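# Unwrap a straw and insert it into a lidded cup

## Task

Remove the straw from its paper sleeve, then push it through the opening in the cup lid until it reaches the bottom of the cup. Leave the sleeve lying on the table. The cup is not fixed down and has to be standing upright at the end.

## Robot and tools

ROBOT. There are two arms, left_arm and right_arm, facing each other across a table. left_arm's base is on the +y side at about (-0.010, +0.552, 0) m and right_arm's is at about (-0.001, -0.536, 0) m. left_arm has a five-finger left hand and right_arm has a right hand. Cameras: cam_high (fixed), cam_left_wrist and cam_right_wrist, each 672x504.

FRAMES. In the scene frame the origin lies on the tabletop (z = 0) halfway between the bases, with +z up. Each arm reports its hand pose and velocities in its own base frame. Offsets are applied along the current Hand target's own axes. The hand point sits about 0.05 m in front of the palm. Its +z runs along the straight fingers, +y comes out of the palm, and +x goes across the palm away from the thumb on the right hand and toward the thumb on the left hand. Fingers reach 0.06 to 0.07 m past the point. A bracket on the little-finger side, and a wrist that hangs low when the fingers are level, can touch things before the fingers do.

ROW LAYOUT. Each row is one list of 28 numbers covering both arms, each in [-1, 1]. Positions 1-6 are left_arm dx, dy, dz, rx, ry, rz. Positions 7-12 are the left hand's motors: thumb_turn, thumb_bend, index, middle, ring, little. Position 13 is its force_limit and 14 its speed. Positions 15-28 repeat the same pattern for right_arm and its hand. The six pose numbers are an offset, not a pose. They are measured from that arm's Hand target as it stood when the action or move began, along that target's axes. 1.0 equals 0.6 m of travel or 180 degrees of turn, and rx, ry, rz together form one rotation vector. Sending six zeros re-requests the current Hand target. For finger motors, -1 is open/straight and +1 is closed. thumb_turn +1 puts the thumb opposite the fingers, which is what a grip needs, holding objects roughly 0.035 to 0.065 m thick. force_limit runs from about 0 N at -1 to 10 N at +1 (15 N for the two thumb motors). speed reaches full at +0.48 and above; use -0.94 or lower for gentle closing. No value means 'unchanged': to hold a hand steady, resend the eight hand numbers last carried out for it. If none have been sent yet, send its hand_measured followed by hand_force_limit and hand_speed. A motor only moves when its target changes by 0.002 or more.

TOOLS.
- execute_actions(actions, cameras): actions is a list of actions. Each action is a table of up to 15 rows at 1/30 s each, and the last row is held until 15 steps are done. Every row counts from the action's start pose, not from the previous row. Images come back only if actions is empty or cameras names them (["all"] for all of them).
- move(target, speed, blend, stop_force, zero, blocking, cameras): moves each hand point in a straight line to the offset target. target is one 28-number row or a list of up to 15 rows, all counted from the same starting Hand targets. speed is in m/s, from 0.002 to 3.6, default 0.25. blend is a corner radius in m. stop_force is in N, 3 to 120, shared by both arms, and ends an arm's path when its wrist sensor feels that much push. Leave it out when pulling away from a contact, and don't rely on it while the hand turns. zero (default true) re-zeros before the move. blocking=false returns early, but not together with stop_force. Paths do not avoid obstacles. Keep paths from passing close to an arm's own base.
- wait(seconds 0 to 10), stop() to brake a running move, zoom_image(camera, region [x0,y0,x1,y1] px, at most 504 each way), show_instructions() for the reference pages, zero_wrist_force(arm), and finished_scene(scene = this scene's number) to end the scene; that cannot be undone.

RESULTS. Each result gives end_effector_position (m) and quat, velocities, and the Hand target that the next offsets count from. The hand often stops short of the Hand target; send the missing gap as an offset. Also reported: joint positions and torques, Wrist force and Wrist torque along the hand axes, and, per motor, hand_measured, hand_stopped_by (moving, target, force, stalled, fault) and hand_load_n. A dropped grip shows as hand_load_n near 0. A move adds a 'move:' line giving how it ended (done, off_target, moving, held, fault) and limits (paced, held). done does not mean nothing was bumped.

LIMITS AND CAUTIONS. Each step, the commanded turn is capped at 32 degrees from the measured orientation. About 150 N of outside force, or joint contact torque over its limit (wrist joints 26.6 N m), stops the arm for 10 s. Motors that get too hot also brake the arm. Arms are stiff, so aiming even a little past a firm contact can fault. Move slowly near the cup, straw and table. Never let the hands press or grip each other. Don't drop the straw or cup, knock the cup over, or let anything leave the table. Release objects only once they are at rest, and set the wrapper down gently on the tabletop. Occasionally loose items get nudged by outside pushes.

Each tool is called as name([rows], argument=value, ...), one row to a line, values as JSON.

Reference images:

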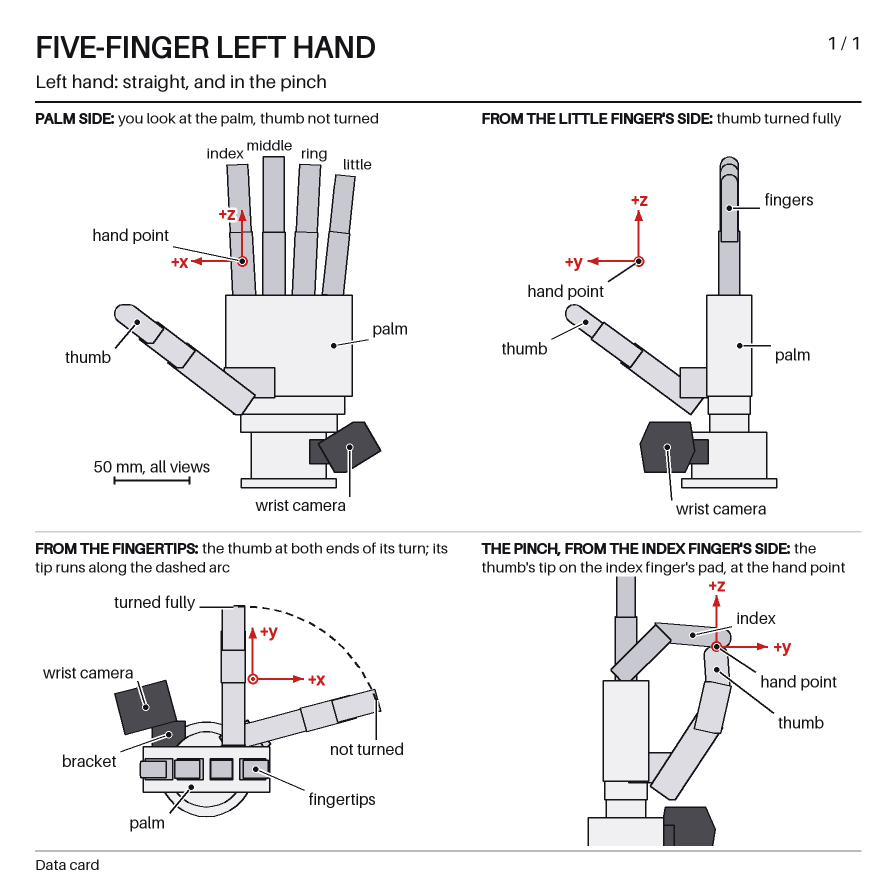

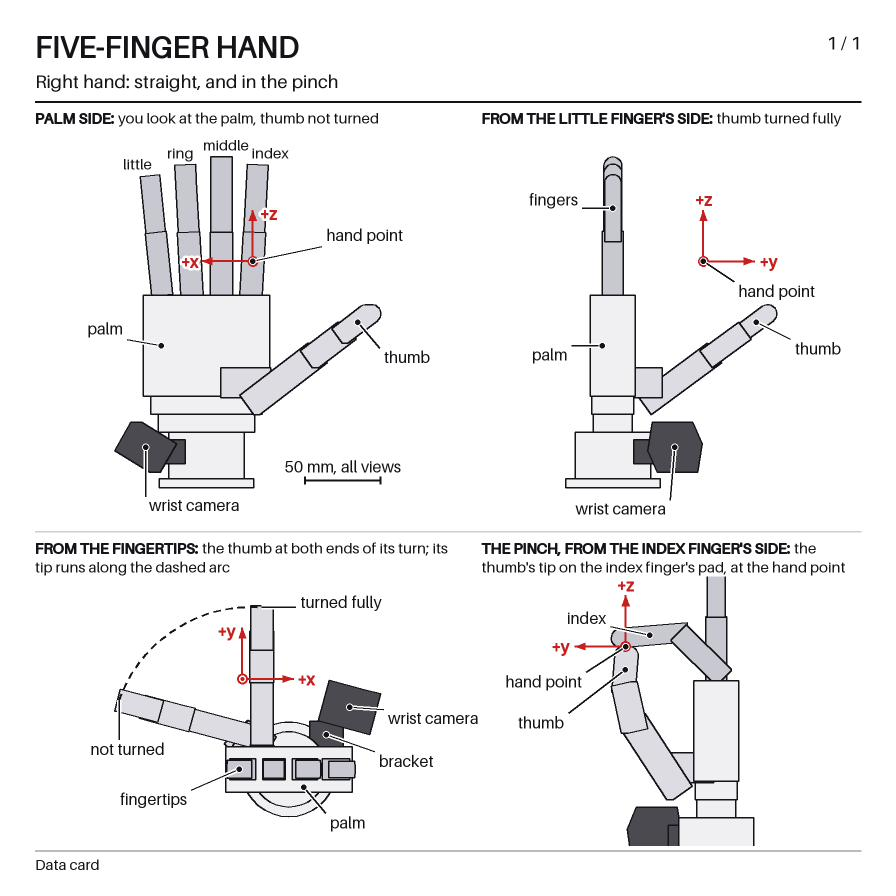

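## Session

execute_actions(actions=[])

Scene clock: 0.00 s.
left_arm: end_effector_position=(+0.0907, +0.2596, +0.3909) hand_measured=(-1.000, -1.000, -1.000, -1.000, -1.000, -1.000) hand_load_n=(+0.0, +0.0, +0.0, +0.0, +0.0, +0.0) hand_stopped_by=(target, target, target, target, target, target) hand_force_limit=0.00 hand_speed=-0.80 end_effector_quat_wxyz=(+0.073, +0.866, -0.432, -0.242) | right_arm: end_effector_position=(+0.5220, -0.1310, +0.1828) hand_measured=(-1.000, -1.000, -1.000, -1.000, -1.000, -1.000) hand_load_n=(+0.0, +0.0, +0.0, +0.0, +0.0, +0.0) hand_stopped_by=(target, target, target, target, target, target) hand_force_limit=0.00 hand_speed=-0.80 end_effector_quat_wxyz=(+0.083, +0.337, +0.935, +0.073)
Joint positions: left_arm=[4.396 -1.728 -1.389 1.466 -2.077 3.73] | right_arm=[-0.711 -1.192 1.543 1.115 1.375 -1.58]
Joint velocities: within noise
Joint torques (N m): no reading
Wrist force (N): no reading
Wrist torque (N m): no reading
Wrist force, peak (N): no reading
Hand target: left_arm +0.0907, +0.2596, +0.3909; +0.073, +0.866, -0.432, -0.242 | right_arm +0.5220, -0.1310, +0.1828; +0.083, +0.337, +0.935, +0.073

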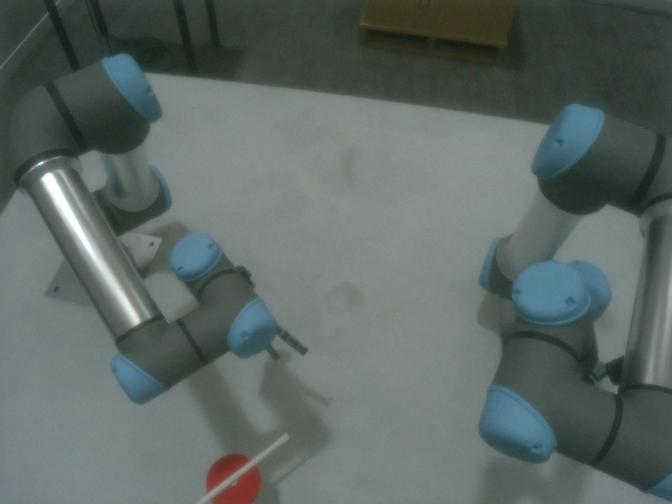

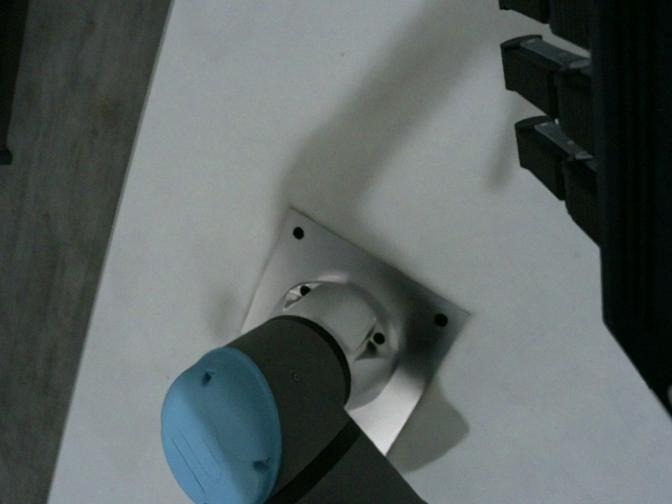

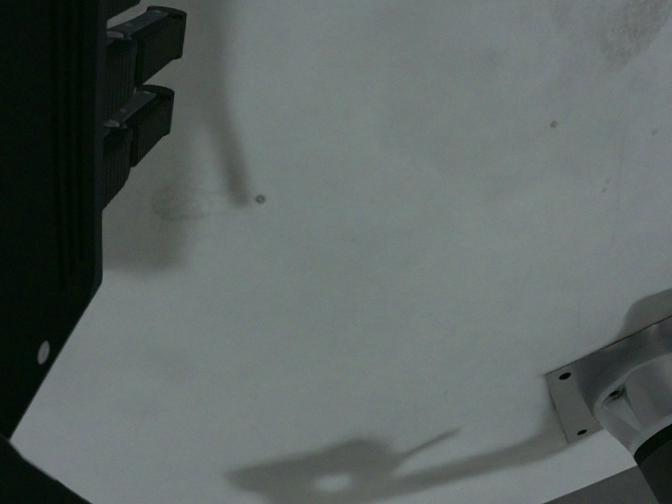

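zoom_image(camera="cam_high", region=[160, 400, 340, 504])

Scaled by 2.800 from the camera's 672x504 image, which has a finer 960x720 frame.

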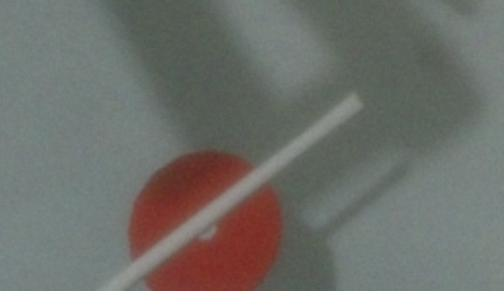

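move(target=[0,0,0,0,0,0,-1,-1,-1,-1,-1,-1,0,-0.8,-0.068,-0.506,-0.247,0,0,0,-1,-1,-1,-1,-1,-1,0,-0.8], cameras=["all"], speed=0.4)

Scene clock: 2.50 s.
left_arm: end_effector_position=(+0.0907, +0.2596, +0.3909) hand_measured=(-1.000, -1.000, -1.000, -1.000, -1.000, -1.000) hand_load_n=(+0.0, +0.0, +0.0, -0.5, +0.0, +0.0) hand_stopped_by=(target, target, target, target, target, target) hand_force_limit=0.00 hand_speed=-0.80 end_effector_quat_wxyz=(+0.073, +0.866, -0.432, -0.242) | right_arm: end_effector_position=(+0.3352, -0.4005, +0.2732) hand_measured=(-1.000, -1.000, -1.000, -1.000, -1.000, -1.000) hand_load_n=(+0.0, +0.0, +0.0, +0.0, +0.0, +0.0) hand_stopped_by=(target, target, target, target, target, target) hand_force_limit=0.00 hand_speed=-0.80 end_effector_quat_wxyz=(+0.083, +0.337, +0.935, +0.073) end_effector_velocity=(+0.000, -0.002, +0.002) end_effector_angular_velocity=(-0.006, -0.001, +0.003)
Joint positions: left_arm=[4.396 -1.728 -1.389 1.466 -2.077 3.73] | right_arm=[-1.377 -1.104 1.216 1.499 1.353 -2.261]
Joint velocities: left_arm=[within noise] | right_arm=[-0.001 0 -0.007 0.002 0 -0.004]
Joint torques (N m): left_arm=[-2.05 27.18 16.33 -2.43 -0.78 0.2] | right_arm=[-11.06 -38.22 -23.05 3.91 0.19 -1.21]
Wrist force (N): left_arm=[-0.4 0.0 0.5] | right_arm=[0.1 -0.3 0.4]
Wrist torque (N m): left_arm=[-0.03 0.08 -0.03] | right_arm=[-0.09 -0.02 -0.07]
Wrist force, peak (N): left_arm=[-0.8 -0.3 0.3] | right_arm=[-0.2 -2.8 -0.7]
Hand target: left_arm +0.0907, +0.2596, +0.3909; +0.073, +0.866, -0.432, -0.242 | right_arm +0.3351, -0.4005, +0.2733; +0.083, +0.337, +0.935, +0.073
Off the commanded pose: left_arm 0.000 m, 0 deg | right_arm 0.000 m, 0 deg.
move: done
camera_calibration:
cam_right_wrist: T_world_to_cam=[[0.415461, 0.895218, 0.161176, 0.173059], [0.632921, -0.411773, 0.655633, -0.560932], [0.653302, -0.170378, -0.737677, 0.0300852], [0, 0, 0, 1]] pos_world=[0.263472, -0.380777, 0.362066]

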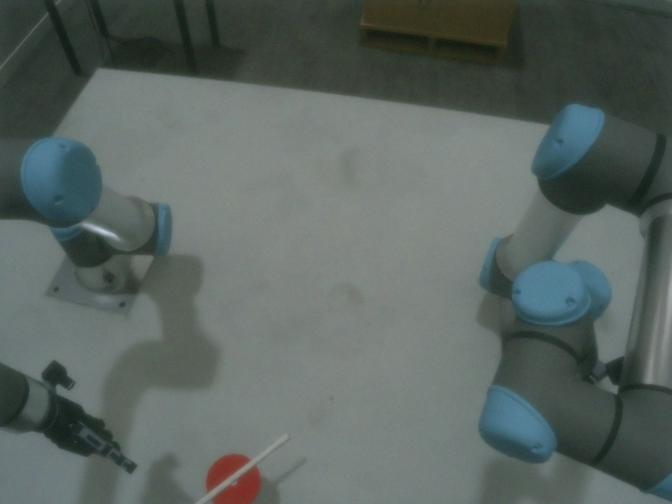

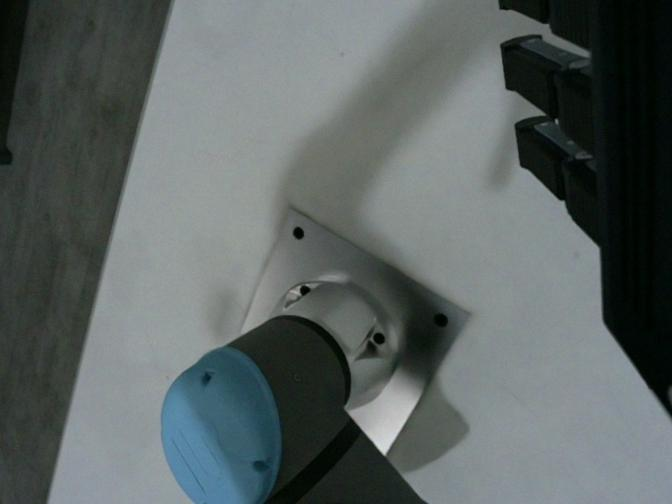

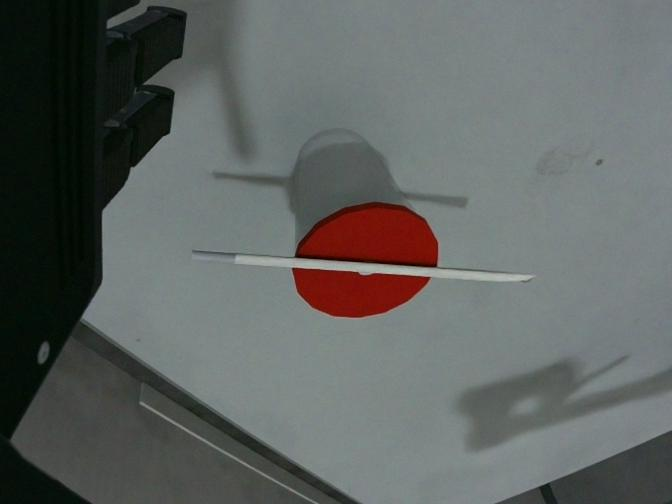

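move(target=[0.2,-0.678,-0.17,0.383,0.196,0.411,1,-1,-0.3,-0.3,-1,-1,-0.6,0,-0.167,-0.02,0.037,0.236,-0.148,-0.503,1,-1,-0.3,-0.3,-1,-1,-0.6,0], cameras=["all"], speed=0.5)

Scene clock: 11.50 s.
left_arm: end_effector_position=(+0.4908, +0.4076, +0.3004) hand_measured=(+1.000, -1.000, -0.300, -0.300, -1.000, -1.000) hand_load_n=(+0.0, +0.0, +0.0, +0.0, +0.0, +0.0) hand_stopped_by=(target, target, target, target, target, target) hand_force_limit=-0.60 hand_speed=0.00 end_effector_quat_wxyz=(+0.156, -0.376, +0.844, -0.349) | right_arm: end_effector_position=(+0.4083, -0.4722, +0.2600) hand_measured=(+1.000, -1.000, -0.300, -0.300, -1.000, -1.000) hand_load_n=(+0.0, +0.0, +0.0, +0.0, +0.0, +0.0) hand_stopped_by=(target, target, target, target, target, target) hand_force_limit=-0.60 hand_speed=0.00 end_effector_quat_wxyz=(+0.182, -0.392, +0.817, -0.382)
Joint positions: left_arm=[4.246 -2.692 -0.065 0.93 -0.82 5.079] | right_arm=[-1.257 -1.227 1.292 0.722 1.138 -3.542]
Joint torques (N m): left_arm=[-9.3 73.24 14.27 -0.5 3.14 1.74] | right_arm=[8.2 -22.07 -24.71 -1.5 -2.25 -1.3]
Wrist force (N): left_arm=[-0.4 -0.6 0.6] | right_arm=[-0.2 -3.1 1.5]
Wrist torque (N m): left_arm=[-0.10 0.16 0.13] | right_arm=[-0.25 -0.06 -0.57]
Wrist force, peak (N): left_arm=[-1.1 -0.3 1.1] | right_arm=[0.0 -3.4 1.4]
Hand target: left_arm +0.4909, +0.4077, +0.3006; +0.156, -0.376, +0.844, -0.349 | right_arm +0.4083, -0.4722, +0.2600; +0.182, -0.392, +0.817, -0.382
Off the commanded pose: left_arm 0.000 m, 0 deg | right_arm 0.000 m, 0 deg.
move: done
camera_calibration:
cam_left_wrist: T_world_to_cam=[[0.321821, -0.665232, 0.673719, -0.083823], [-0.943239, -0.286924, 0.167255, 0.534812], [0.0820431, -0.689304, -0.719811, 0.577004], [0, 0, 0, 1]] pos_world=[0.484093, 0.49542, 0.382358]
cam_right_wrist: T_world_to_cam=[[-0.638834, 0.200684, -0.742709, 0.546439], [0.0842767, 0.977824, 0.191723, 0.372795], [0.764714, 0.0598862, -0.64158, -0.00139039], [0, 0, 0, 1]] pos_world=[0.318729, -0.474106, 0.33348]

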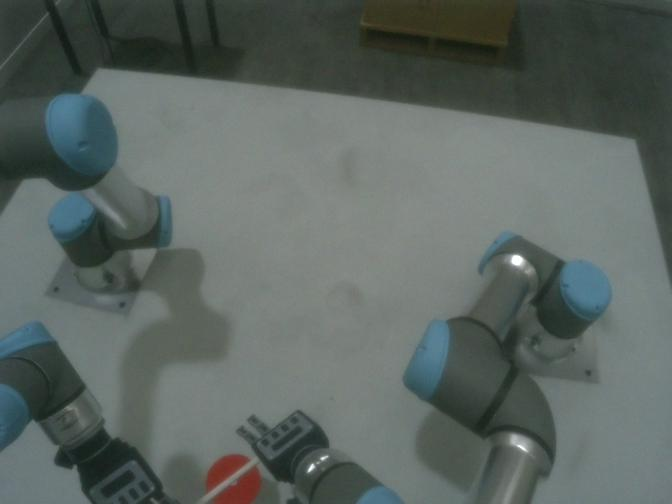

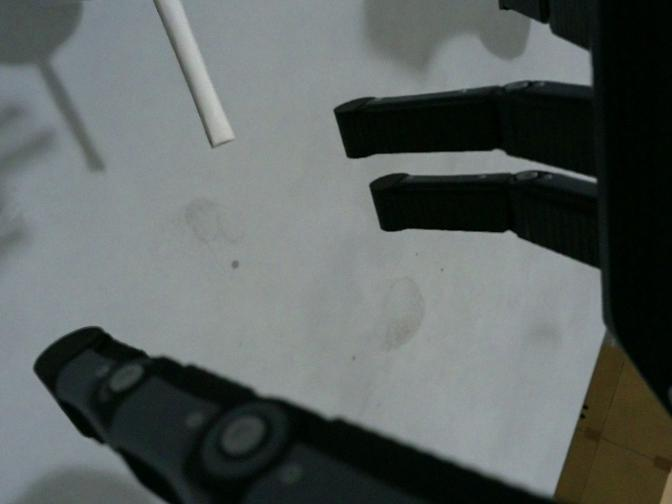

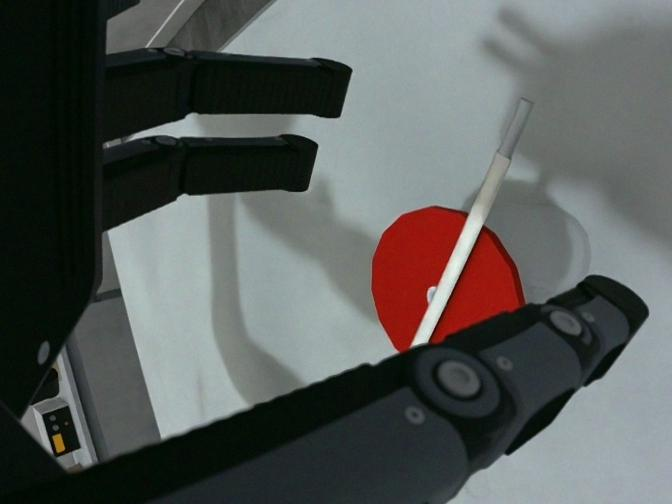

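move(target=[-0.025,0.013,0.264,0,0,0,1,-1,-0.3,-0.3,-1,-1,-0.6,0,0.007,0.025,0.162,0,0,0,1,-1,-0.3,-0.3,-1,-1,-0.6,0], cameras=["all"])

Scene clock: 13.70 s.
left_arm: end_effector_position=(+0.5801, +0.3477, +0.1831) hand_measured=(+1.000, -1.000, -0.300, -0.300, -1.000, -1.000) hand_load_n=(+0.0, +0.0, +0.0, +0.0, +0.0, +0.0) hand_stopped_by=(target, target, target, target, target, target) hand_force_limit=-0.60 hand_speed=0.00 end_effector_quat_wxyz=(+0.156, -0.376, +0.844, -0.349) | right_arm: end_effector_position=(+0.4562, -0.5161, +0.1861) hand_measured=(+1.000, -1.000, -0.300, -0.300, -1.000, -1.000) hand_load_n=(+0.5, +0.0, +0.0, +0.0, +0.0, +0.0) hand_stopped_by=(target, target, target, target, target, target) hand_force_limit=-0.60 hand_speed=0.00 end_effector_quat_wxyz=(+0.182, -0.392, +0.817, -0.382)
Joint positions: left_arm=[4.082 -2.653 -0.411 1.391 -0.791 4.856] | right_arm=[-1.196 -1.048 1.217 0.599 1.181 -3.495]
Joint torques (N m): left_arm=[-9.72 67.31 11.11 -0.37 -1.66 -0.92] | right_arm=[-12.17 -42.18 -15.66 0.96 -2.46 -1.53]
Wrist force (N): left_arm=[0.2 -0.6 0.5] | right_arm=[0.0 -3.2 1.4]
Wrist torque (N m): left_arm=[-0.17 0.08 0.10] | right_arm=[-0.26 -0.06 -0.56]
Wrist force, peak (N): left_arm=[-0.1 -0.4 2.4] | right_arm=[-0.1 -2.8 2.7]
Hand target: left_arm +0.5802, +0.3477, +0.1831; +0.156, -0.376, +0.844, -0.349 | right_arm +0.4562, -0.5162, +0.1861; +0.182, -0.392, +0.817, -0.382
Off the commanded pose: left_arm 0.000 m, 0 deg | right_arm 0.000 m, 0 deg.
move: done
camera_calibration:
cam_left_wrist: T_world_to_cam=[[0.321886, -0.665209, 0.673711, -0.0732935], [-0.943251, -0.286679, 0.167606, 0.621329], [0.0816454, -0.689429, -0.719737, 0.444215], [0, 0, 0, 1]] pos_world=[0.573394, 0.435621, 0.264958]
cam_right_wrist: T_world_to_cam=[[-0.638819, 0.200561, -0.742756, 0.53097], [0.0840305, 0.977837, 0.191767, 0.425931], [0.764755, 0.06009, -0.641513, -0.0828069], [0, 0, 0, 1]] pos_world=[0.366729, -0.518007, 0.25958]

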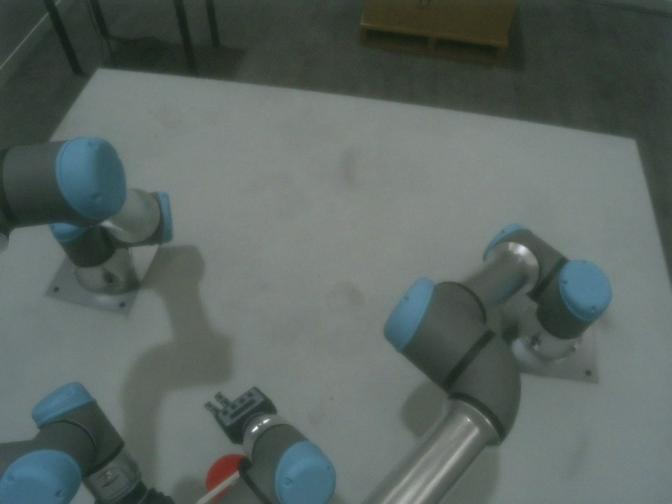

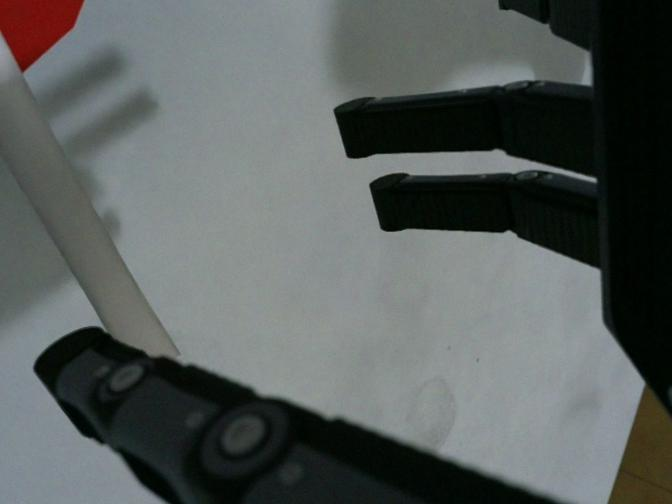

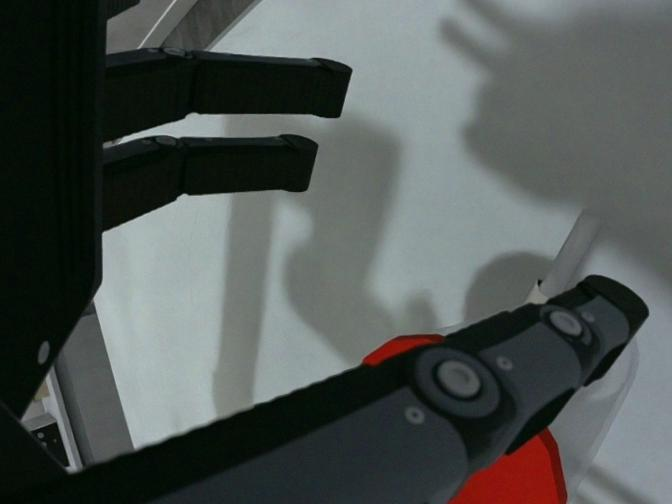

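move(target=[0.004,0.107,0.023,0,0,0,1,-1,-0.3,-0.3,-1,-1,-0.6,0,-0.001,0.108,0.014,0,0,0,1,-1,-0.3,-0.3,-1,-1,-0.6,0], cameras=["all"], speed=0.12)

zoom_image(camera="cam_left_wrist", region=[0, 50, 400, 504])

zoom_image(camera="cam_right_wrist", region=[272, 50, 672, 504])

Scene clock: 15.37 s.
left_arm: end_effector_position=(+0.5520, +0.3698, +0.1280) hand_measured=(+1.000, -1.000, -0.300, -0.300, -1.000, -1.000) hand_load_n=(+0.0, +0.0, +0.0, +0.0, +0.0, +0.0) hand_stopped_by=(target, target, target, target, target, target) hand_force_limit=-0.60 hand_speed=0.00 end_effector_quat_wxyz=(+0.156, -0.376, +0.844, -0.349) | right_arm: end_effector_position=(+0.4290, -0.4938, +0.1312) hand_measured=(+1.000, -1.000, -0.300, -0.300, -1.000, -1.000) hand_load_n=(+0.0, +0.0, +0.0, -0.5, +0.0, +0.0) hand_stopped_by=(target, target, target, target, target, target) hand_force_limit=-0.60 hand_speed=0.00 end_effector_quat_wxyz=(+0.182, -0.392, +0.817, -0.382)
Joint positions: left_arm=[4.136 -2.629 -0.611 1.516 -0.798 4.931] | right_arm=[-1.231 -1.095 1.435 0.437 1.157 -3.521]
Joint torques (N m): left_arm=[-6.71 62.57 10.42 -3.1 3.64 0.58] | right_arm=[11.83 -26.75 -10.4 -0.9 2.34 1.64]
Wrist force (N): left_arm=[-0.1 -0.5 0.5] | right_arm=[0.0 -2.9 1.7]
Wrist torque (N m): left_arm=[-0.14 0.15 0.13] | right_arm=[-0.23 -0.09 -0.45]
Wrist force, peak (N): left_arm=[0.2 -1.9 0.4] | right_arm=[-0.1 -4.6 1.4]
Hand target: left_arm +0.5521, +0.3697, +0.1279; +0.156, -0.376, +0.844, -0.349 | right_arm +0.4290, -0.4938, +0.1310; +0.182, -0.392, +0.817, -0.382
Off the commanded pose: left_arm 0.000 m, 0 deg | right_arm 0.000 m, 0 deg.
move: done
camera_calibration:
cam_left_wrist: T_world_to_cam=[[0.322021, -0.665265, 0.673591, -0.0125161], [-0.943205, -0.286798, 0.167662, 0.610383], [0.0816447, -0.689326, -0.719836, 0.421993], [0, 0, 0, 1]] pos_world=[0.545293, 0.457621, 0.209859]
cam_right_wrist: T_world_to_cam=[[-0.638784, 0.200616, -0.742771, 0.468299], [0.0842146, 0.977838, 0.191681, 0.416902], [0.764764, 0.0598906, -0.641521, -0.0985888], [0, 0, 0, 1]] pos_world=[0.339429, -0.495707, 0.20468]

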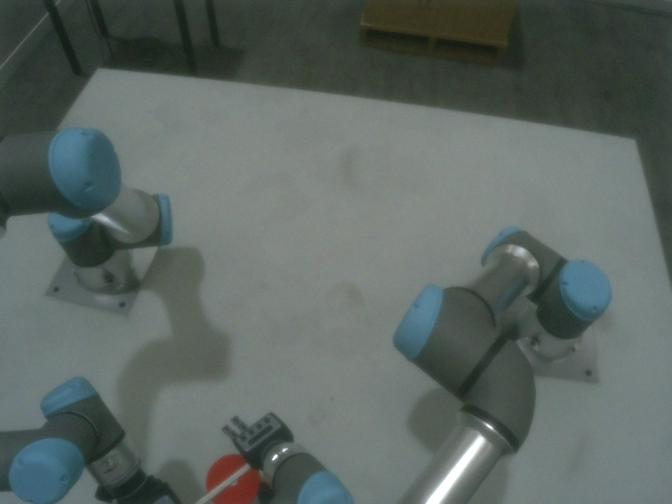

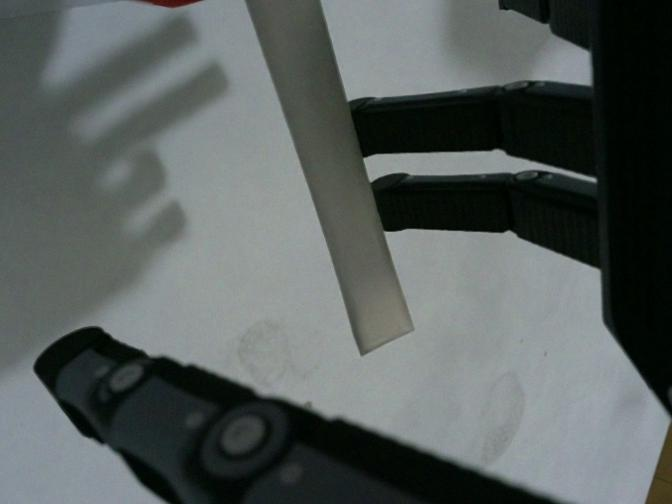

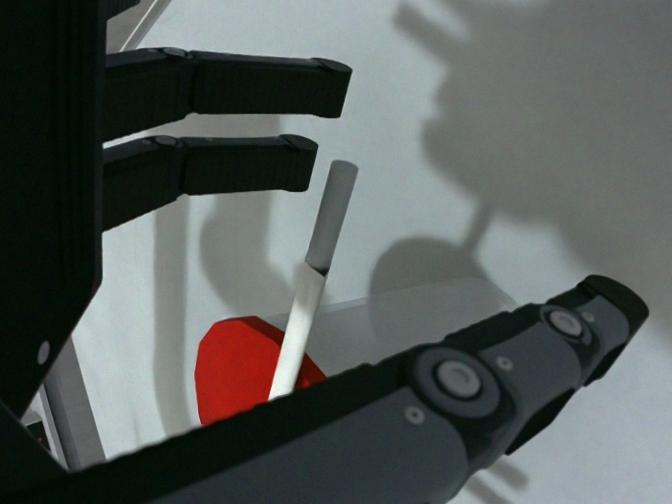

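Scaled by 1.110 from the camera's 672x504 image, which has a finer 960x720 frame.

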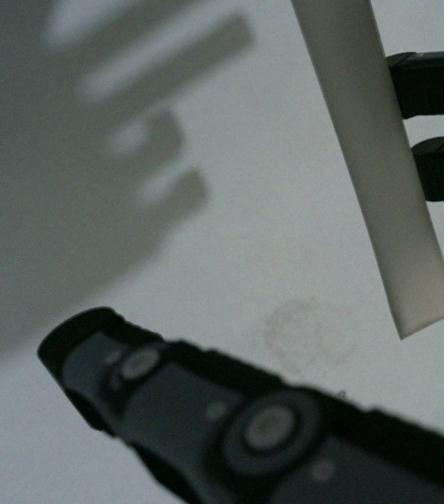

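Scaled by 1.110 from the camera's 672x504 image, which has a finer 960x720 frame.

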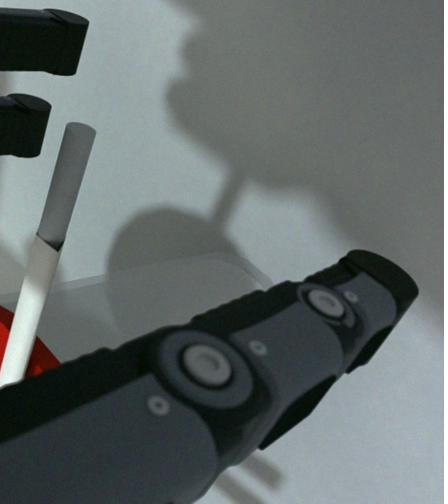

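move([
  [0,0,0,0,0,0,1,0,-0.3,-0.3,-1,-1,-0.4,-0.6,0,0,0,0,0,0,1,0,-0.3,-0.3,-1,-1,-0.4,-0.6],
  [0,0,0,0,0,0,1,0,0.6,0.6,-1,-1,-0.4,-0.8,0,0,0,0,0,0,1,0,0.6,0.6,-1,-1,-0.4,-0.8],
], cameras=["all"])

wait(seconds=0.3)

Scene clock: 19.33 s.
left_arm: end_effector_position=(+0.5521, +0.3697, +0.1279) hand_measured=(+1.000, -0.002, +0.216, +0.198, -1.000, -1.000) hand_load_n=(+0.0, +4.0, +3.0, +2.0, +0.0, +0.0) hand_stopped_by=(target, target, force, force, target, target) hand_force_limit=-0.40 hand_speed=-0.80 end_effector_quat_wxyz=(+0.156, -0.376, +0.844, -0.349) | right_arm: end_effector_position=(+0.4290, -0.4938, +0.1310) hand_measured=(+1.000, -0.002, +0.158, +0.142, -1.000, -1.000) hand_load_n=(+0.0, +3.5, +8.0, +2.5, +0.0, +0.0) hand_stopped_by=(target, target, force, force, target, target) hand_force_limit=-0.40 hand_speed=-0.80 end_effector_quat_wxyz=(+0.182, -0.392, +0.817, -0.382)
Joint positions: left_arm=[4.136 -2.629 -0.611 1.516 -0.798 4.931] | right_arm=[-1.231 -1.095 1.436 0.437 1.157 -3.521]
Joint torques (N m): left_arm=[-10.3 50.35 9.66 -0.63 2.37 1.11] | right_arm=[11.72 -28.66 -12.54 -1.01 2.11 1.72]
Wrist force (N): left_arm=[0.5 -1.0 0.6] | right_arm=[0.3 -3.3 1.8]
Wrist torque (N m): left_arm=[-0.19 0.08 0.15] | right_arm=[-0.22 -0.02 -0.43]
Wrist force, peak (N): left_arm=[0.6 -1.1 0.6] | right_arm=[0.4 -3.6 2.0]
Hand target: left_arm +0.5521, +0.3697, +0.1279; +0.156, -0.376, +0.844, -0.349 | right_arm +0.4290, -0.4938, +0.1310; +0.182, -0.392, +0.817, -0.382
Off the commanded pose: left_arm 0.000 m, 0 deg | right_arm 0.000 m, 0 deg.
move: done
camera_calibration:
cam_left_wrist: T_world_to_cam=[[0.321864, -0.665311, 0.67362, -0.0123476], [-0.943259, -0.286687, 0.16755, 0.610402], [0.0816454, -0.689327, -0.719835, 0.421921], [0, 0, 0, 1]] pos_world=[0.545294, 0.457621, 0.209758]
cam_right_wrist: T_world_to_cam=[[-0.638798, 0.200625, -0.742756, 0.46822], [0.0841463, 0.97783, 0.191751, 0.416937], [0.764759, 0.0599902, -0.641518, -0.0987433], [0, 0, 0, 1]] pos_world=[0.339529, -0.495706, 0.20448]

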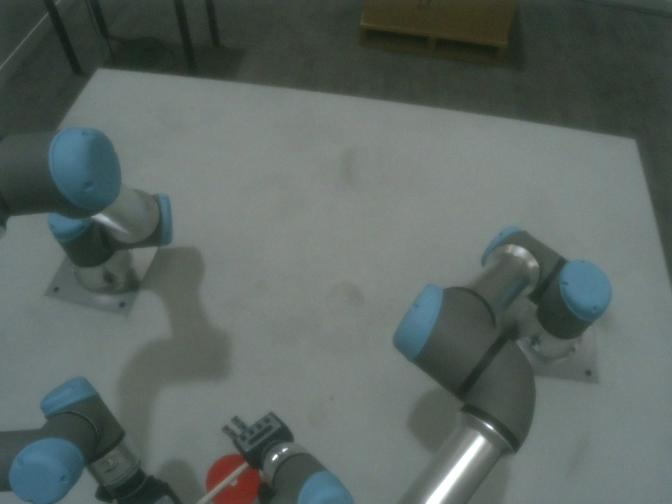

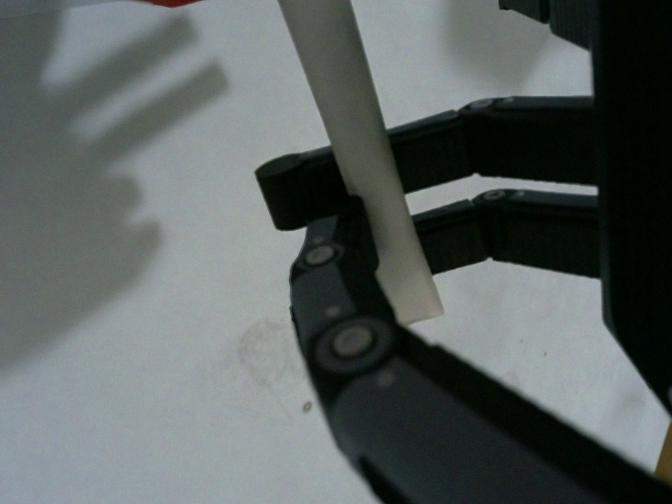

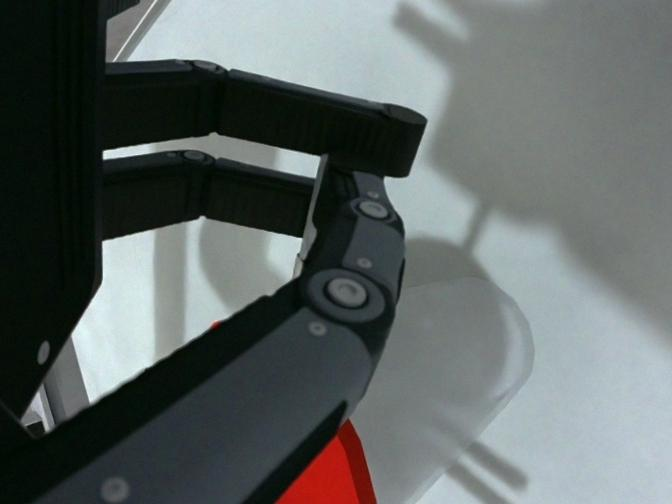

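Scene clock: 19.63 s.
left_arm: end_effector_position=(+0.5521, +0.3697, +0.1279) hand_measured=(+1.000, -0.002, +0.216, +0.198, -1.000, -1.000) hand_load_n=(+0.0, +4.0, +3.5, +2.0, +0.0, +0.0) hand_stopped_by=(target, target, force, force, target, target) hand_force_limit=-0.40 hand_speed=-0.80 end_effector_quat_wxyz=(+0.156, -0.376, +0.844, -0.349) | right_arm: end_effector_position=(+0.4290, -0.4938, +0.1310) hand_measured=(+1.000, -0.002, +0.158, +0.142, -1.000, -1.000) hand_load_n=(+0.0, +3.5, +8.0, +2.5, -0.5, +0.0) hand_stopped_by=(target, target, force, force, target, target) hand_force_limit=-0.40 hand_speed=-0.80 end_effector_quat_wxyz=(+0.182, -0.392, +0.817, -0.382)
Joint positions: left_arm=[4.136 -2.629 -0.611 1.516 -0.798 4.931] | right_arm=[-1.231 -1.095 1.436 0.437 1.157 -3.521]
Joint torques (N m): left_arm=[-10.27 50.66 10.13 -0.59 2.25 1.19] | right_arm=[11.61 -28 -12.74 -0.85 2.2 1.61]
Wrist force (N): left_arm=[0.3 -0.7 0.5] | right_arm=[0.3 -3.4 1.9]
Wrist torque (N m): left_arm=[-0.14 0.12 0.12] | right_arm=[-0.24 -0.03 -0.43]
Wrist force, peak (N): left_arm=[0.6 -1.0 0.4] | right_arm=[0.2 -3.5 1.9]
Hand target: left_arm +0.5521, +0.3697, +0.1279; +0.156, -0.376, +0.844, -0.349 | right_arm +0.4290, -0.4938, +0.1310; +0.182, -0.392, +0.817, -0.382
Off the commanded pose: left_arm 0.000 m, 0 deg | right_arm 0.000 m, 0 deg.
wait: 0.30 s; at rest by 0.17 s

move([
  [0,-0.047,-0.047,0,0,0,1,0,0.6,0.6,-1,-1,-0.4,-0.8,0,-0.051,-0.043,0,0,0,1,0,0.6,0.6,-1,-1,-0.4,-0.8],
  [0.05,-0.047,-0.047,0,0,0,1,0,0.6,0.6,-1,-1,-0.4,-0.8,0.05,-0.051,-0.043,0,0,0,1,0,0.6,0.6,-1,-1,-0.4,-0.8],
], cameras=["all"], speed=0.06)

Scene clock: 21.67 s.
left_arm: end_effector_position=(+0.5320, +0.3475, +0.1678) hand_measured=(+1.000, +0.000, +0.216, +0.198, -1.000, -1.000) hand_load_n=(+0.0, +0.0, +0.0, +0.0, +0.0, +0.0) hand_stopped_by=(target, target, force, force, target, target) hand_force_limit=-0.40 hand_speed=-0.80 end_effector_quat_wxyz=(+0.156, -0.376, +0.844, -0.349) | right_arm: end_effector_position=(+0.4102, -0.5171, +0.1710) hand_measured=(+1.000, -0.002, +0.158, +0.142, -1.000, -1.000) hand_load_n=(-0.5, +4.0, +6.0, +3.5, +0.0, +0.0) hand_stopped_by=(target, target, force, force, target, target) hand_force_limit=-0.40 hand_speed=-0.80 end_effector_quat_wxyz=(+0.182, -0.392, +0.817, -0.382)
Joint positions: left_arm=[4.143 -2.5 -0.758 1.527 -0.799 4.941] | right_arm=[-1.281 -1.096 1.335 0.556 1.121 -3.561]
Joint torques (N m): left_arm=[-6.73 55.92 9.71 -3.55 3.45 -1.36] | right_arm=[10.07 -53.96 -11.13 -1.55 2.34 1.25]
Wrist force (N): left_arm=[0.6 -0.2 0.6] | right_arm=[-0.1 -2.9 1.8]
Wrist torque (N m): left_arm=[-0.10 0.02 0.05] | right_arm=[-0.25 -0.08 -0.49]
Wrist force, peak (N): left_arm=[1.1 -0.9 0.9] | right_arm=[0.3 -3.6 1.8]
Hand target: left_arm +0.5320, +0.3474, +0.1678; +0.156, -0.376, +0.844, -0.349 | right_arm +0.4102, -0.5171, +0.1711; +0.182, -0.392, +0.817, -0.382
Off the commanded pose: left_arm 0.000 m, 0 deg | right_arm 0.000 m, 0 deg.
move: done
camera_calibration:
cam_left_wrist: T_world_to_cam=[[0.321902, -0.665373, 0.673542, -0.047633], [-0.943238, -0.286804, 0.16747, 0.578407], [0.0817444, -0.689219, -0.719927, 0.436908], [0, 0, 0, 1]] pos_world=[0.525193, 0.435321, 0.249759]
cam_right_wrist: T_world_to_cam=[[-0.638785, 0.20078, -0.742725, 0.490601], [0.0842479, 0.977798, 0.191868, 0.433563], [0.764759, 0.0599897, -0.641518, -0.0572308], [0, 0, 0, 1]] pos_world=[0.32063, -0.519006, 0.24448]

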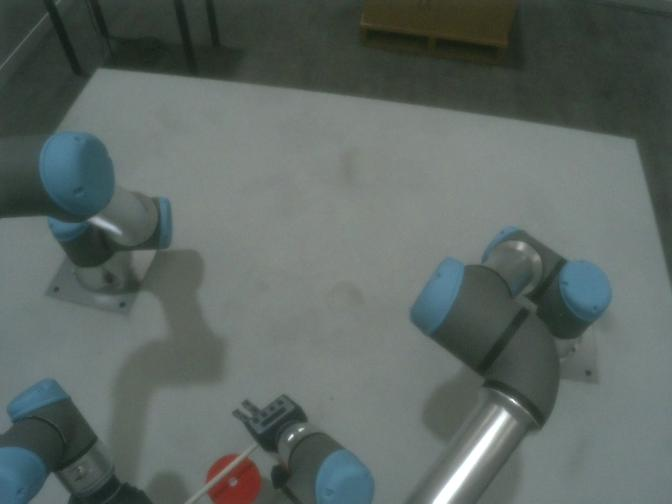

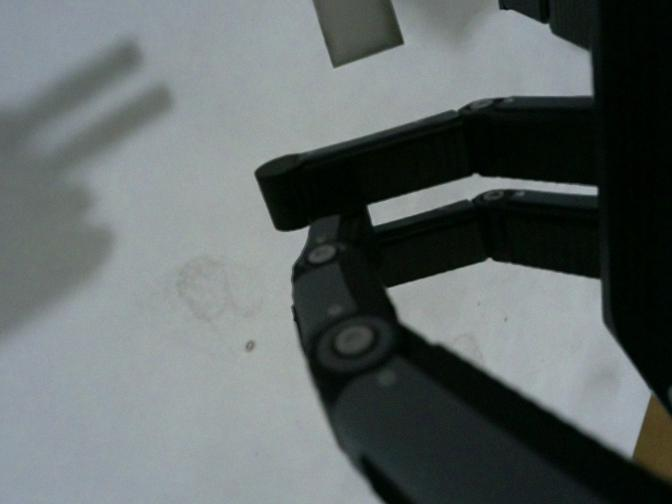

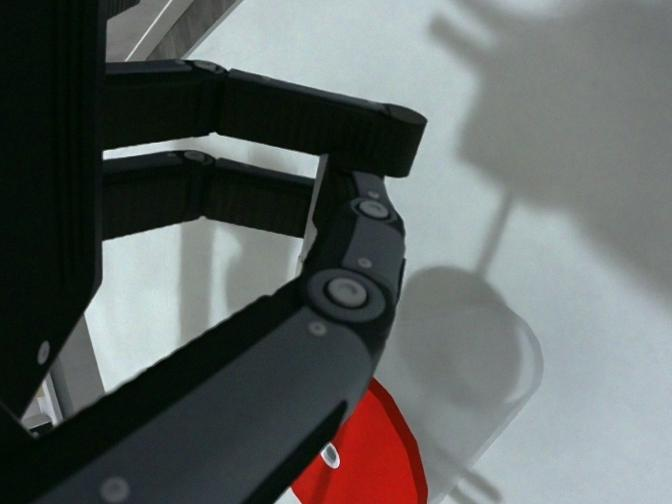

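move([
  [0,0,0,0,0,0,1,-0.4,-0.3,-0.3,-1,-1,-0.4,0,0,0,0,0,0,0,1,0,0.6,0.6,-1,-1,-0.4,-0.8],
  [-0.142,-0.02,0,0,0,0,1,-0.4,-0.3,-0.3,-1,-1,-0.4,0,0,0,0,0,0,0,1,0,0.6,0.6,-1,-1,-0.4,-0.8],
], cameras=["cam_left_wrist","cam_right_wrist"], speed=0.15)

Scene clock: 23.90 s.
left_arm: end_effector_position=(+0.5941, +0.4039, +0.1759) hand_measured=(+1.000, -0.400, -0.300, -0.300, -1.000, -1.000) hand_load_n=(+0.0, +0.0, +0.0, +0.0, +0.0, +0.0) hand_stopped_by=(target, target, target, target, target, target) hand_force_limit=-0.40 hand_speed=0.00 end_effector_quat_wxyz=(+0.218, -0.381, +0.832, -0.339) | right_arm: end_effector_position=(+0.4102, -0.5171, +0.1711) hand_measured=(+1.000, -0.002, +0.158, +0.142, -1.000, -1.000) hand_load_n=(-0.5, +4.5, +6.0, +3.5, +0.0, +0.0) hand_stopped_by=(target, target, force, force, target, target) hand_force_limit=-0.40 hand_speed=-0.80 end_effector_quat_wxyz=(+0.182, -0.392, +0.817, -0.382)
Joint positions: left_arm=[4.131 -2.838 -0.035 1.315 -0.742 4.839] | right_arm=[-1.281 -1.096 1.335 0.556 1.121 -3.561]
Joint torques (N m): left_arm=[7.57 56.85 7.94 -0.45 3.51 1.1] | right_arm=[12.18 -54.49 -11.07 -1.48 2.39 0.27]
Wrist force (N): left_arm=[-0.4 -0.9 0.7] | right_arm=[-0.1 -3.1 1.8]
Wrist torque (N m): left_arm=[-0.19 0.10 0.07] | right_arm=[-0.28 -0.08 -0.50]
Wrist force, peak (N): left_arm=[1.3 -0.6 0.6] | right_arm=[-0.1 -3.1 1.8]
Hand target: left_arm +0.5953, +0.4051, +0.1763; +0.156, -0.376, +0.844, -0.349 | right_arm +0.4102, -0.5171, +0.1711; +0.182, -0.392, +0.817, -0.382
Off the commanded pose: left_arm 0.002 m, 7 deg | right_arm 0.000 m, 0 deg.
elbow stopped short (left arm): the move would have taken joint 3 (elbow) straighter than the controller allows.
elbow read too straight (left arm): the controller reads joint 3 (elbow) straighter than it allows; while it does, the hand can move without a command.
move: off_target (left_arm)
camera_calibration:
cam_left_wrist: T_world_to_cam=[[0.299218, -0.682779, 0.666544, -0.0138672], [-0.934075, -0.352257, 0.0584788, 0.69198], [0.194867, -0.6401, -0.743168, 0.393543], [0, 0, 0, 1]] pos_world=[0.573822, 0.486193, 0.261245]
cam_right_wrist: T_world_to_cam=[[-0.638798, 0.200625, -0.742756, 0.49065], [0.0841463, 0.97783, 0.191751, 0.433515], [0.764759, 0.0599902, -0.641518, -0.0572492], [0, 0, 0, 1]] pos_world=[0.320729, -0.518906, 0.24458]
Images, in order (width x height): cam_left_wrist 672x504, cam_right_wrist 672x504.

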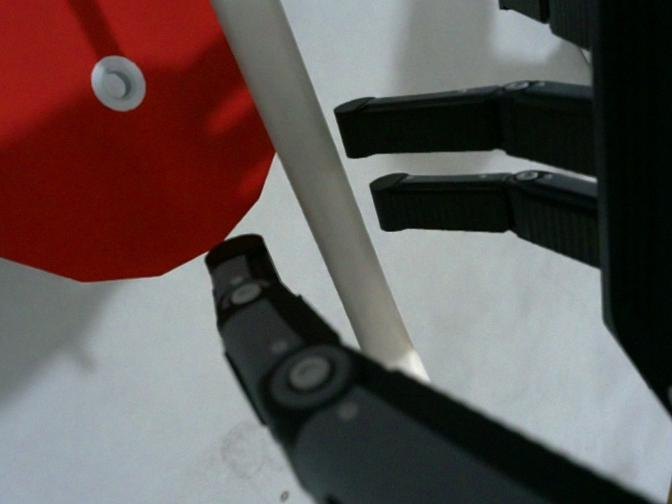

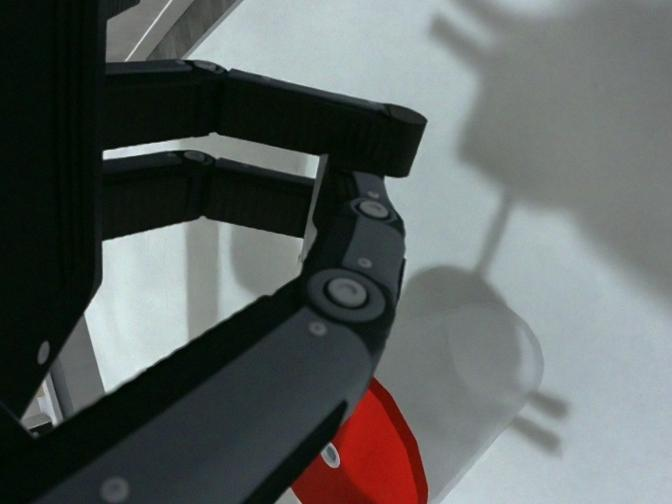

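move(target=[0.117,-0.035,-0.035,0,0,0,1,-0.4,-0.3,-0.3,-1,-1,-0.4,0,-0.117,-0.038,-0.032,0,0,0,1,0,0.6,0.6,-1,-1,-0.4,-0.8], cameras=["all"], speed=0.12)

Scene clock: 25.27 s.
left_arm: end_effector_position=(+0.5484, +0.3529, +0.2060) hand_measured=(+1.000, -0.400, -0.300, -0.300, -1.000, -1.000) hand_load_n=(+0.0, +0.0, +0.0, +0.0, +0.0, +0.0) hand_stopped_by=(target, target, target, target, target, target) hand_force_limit=-0.40 hand_speed=0.00 end_effector_quat_wxyz=(+0.156, -0.376, +0.844, -0.349) | right_arm: end_effector_position=(+0.4541, -0.4622, +0.2009) hand_measured=(+1.000, -0.002, +0.158, +0.142, -1.000, -1.000) hand_load_n=(-0.5, +4.0, +6.0, +3.0, +0.0, +0.0) hand_stopped_by=(target, target, force, force, target, target) hand_force_limit=-0.40 hand_speed=-0.80 end_effector_quat_wxyz=(+0.182, -0.392, +0.817, -0.382)
Joint positions: left_arm=[4.126 -2.555 -0.552 1.392 -0.796 4.918] | right_arm=[-1.159 -1.167 1.354 0.57 1.208 -3.468]
Joint torques (N m): left_arm=[7.31 59.94 8.44 -4.22 2.75 -0.11] | right_arm=[2.22 -25.02 -24.24 -1.67 -1.53 0.28]
Wrist force (N): left_arm=[0.1 -0.3 0.5] | right_arm=[-0.1 -2.8 1.3]
Wrist torque (N m): left_arm=[-0.13 0.10 0.12] | right_arm=[-0.20 -0.05 -0.46]
Wrist force, peak (N): left_arm=[-0.4 -1.0 0.9] | right_arm=[-1.4 -3.3 1.0]
Hand target: left_arm +0.5483, +0.3529, +0.2060; +0.156, -0.376, +0.844, -0.349 | right_arm +0.4541, -0.4622, +0.2008; +0.182, -0.392, +0.817, -0.382
Off the commanded pose: left_arm 0.000 m, 0 deg | right_arm 0.000 m, 0 deg.
move: done
camera_calibration:
cam_left_wrist: T_world_to_cam=[[0.321754, -0.665512, 0.673475, -0.0748529], [-0.943288, -0.286724, 0.167324, 0.589172], [0.0817449, -0.689118, -0.720024, 0.466693], [0, 0, 0, 1]] pos_world=[0.541693, 0.440721, 0.287859]
cam_right_wrist: T_world_to_cam=[[-0.638794, 0.200491, -0.742796, 0.529716], [0.0841322, 0.977863, 0.191586, 0.370597], [0.764764, 0.059891, -0.641521, -0.074963], [0, 0, 0, 1]] pos_world=[0.364529, -0.464107, 0.274379]

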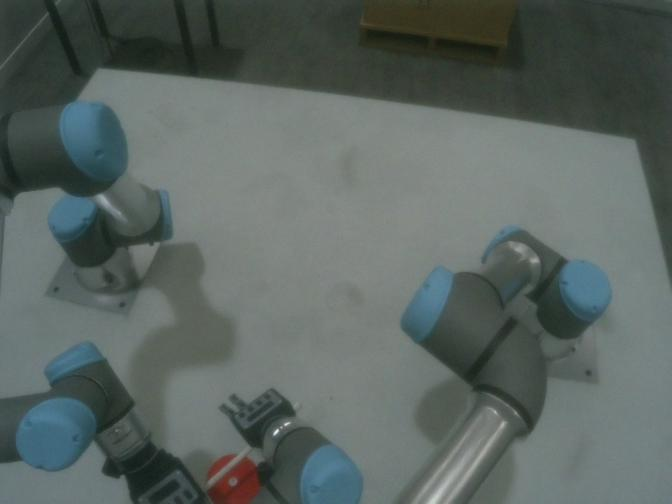

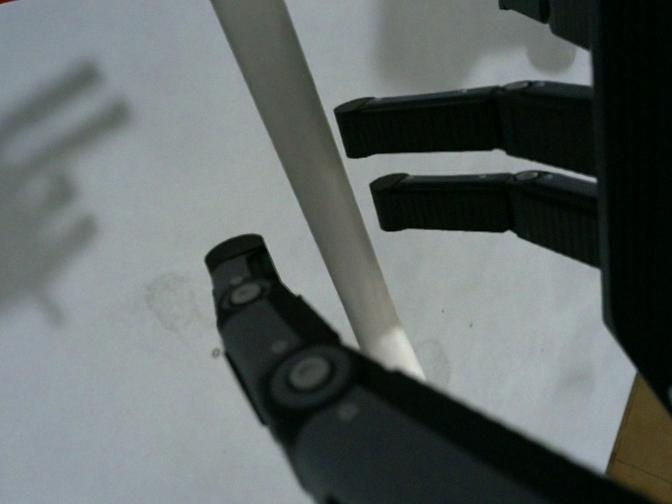

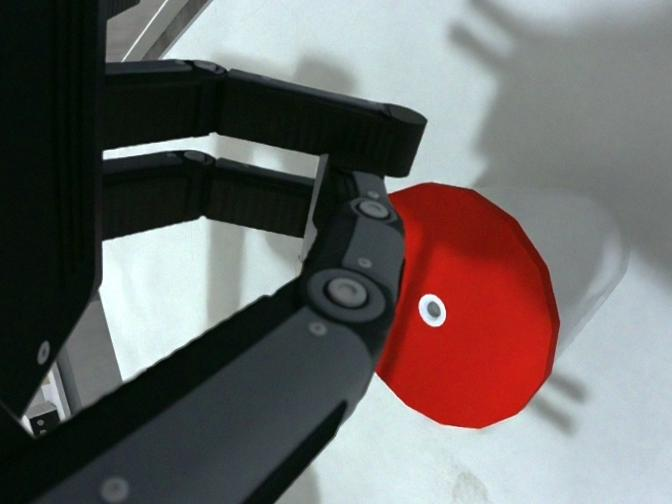

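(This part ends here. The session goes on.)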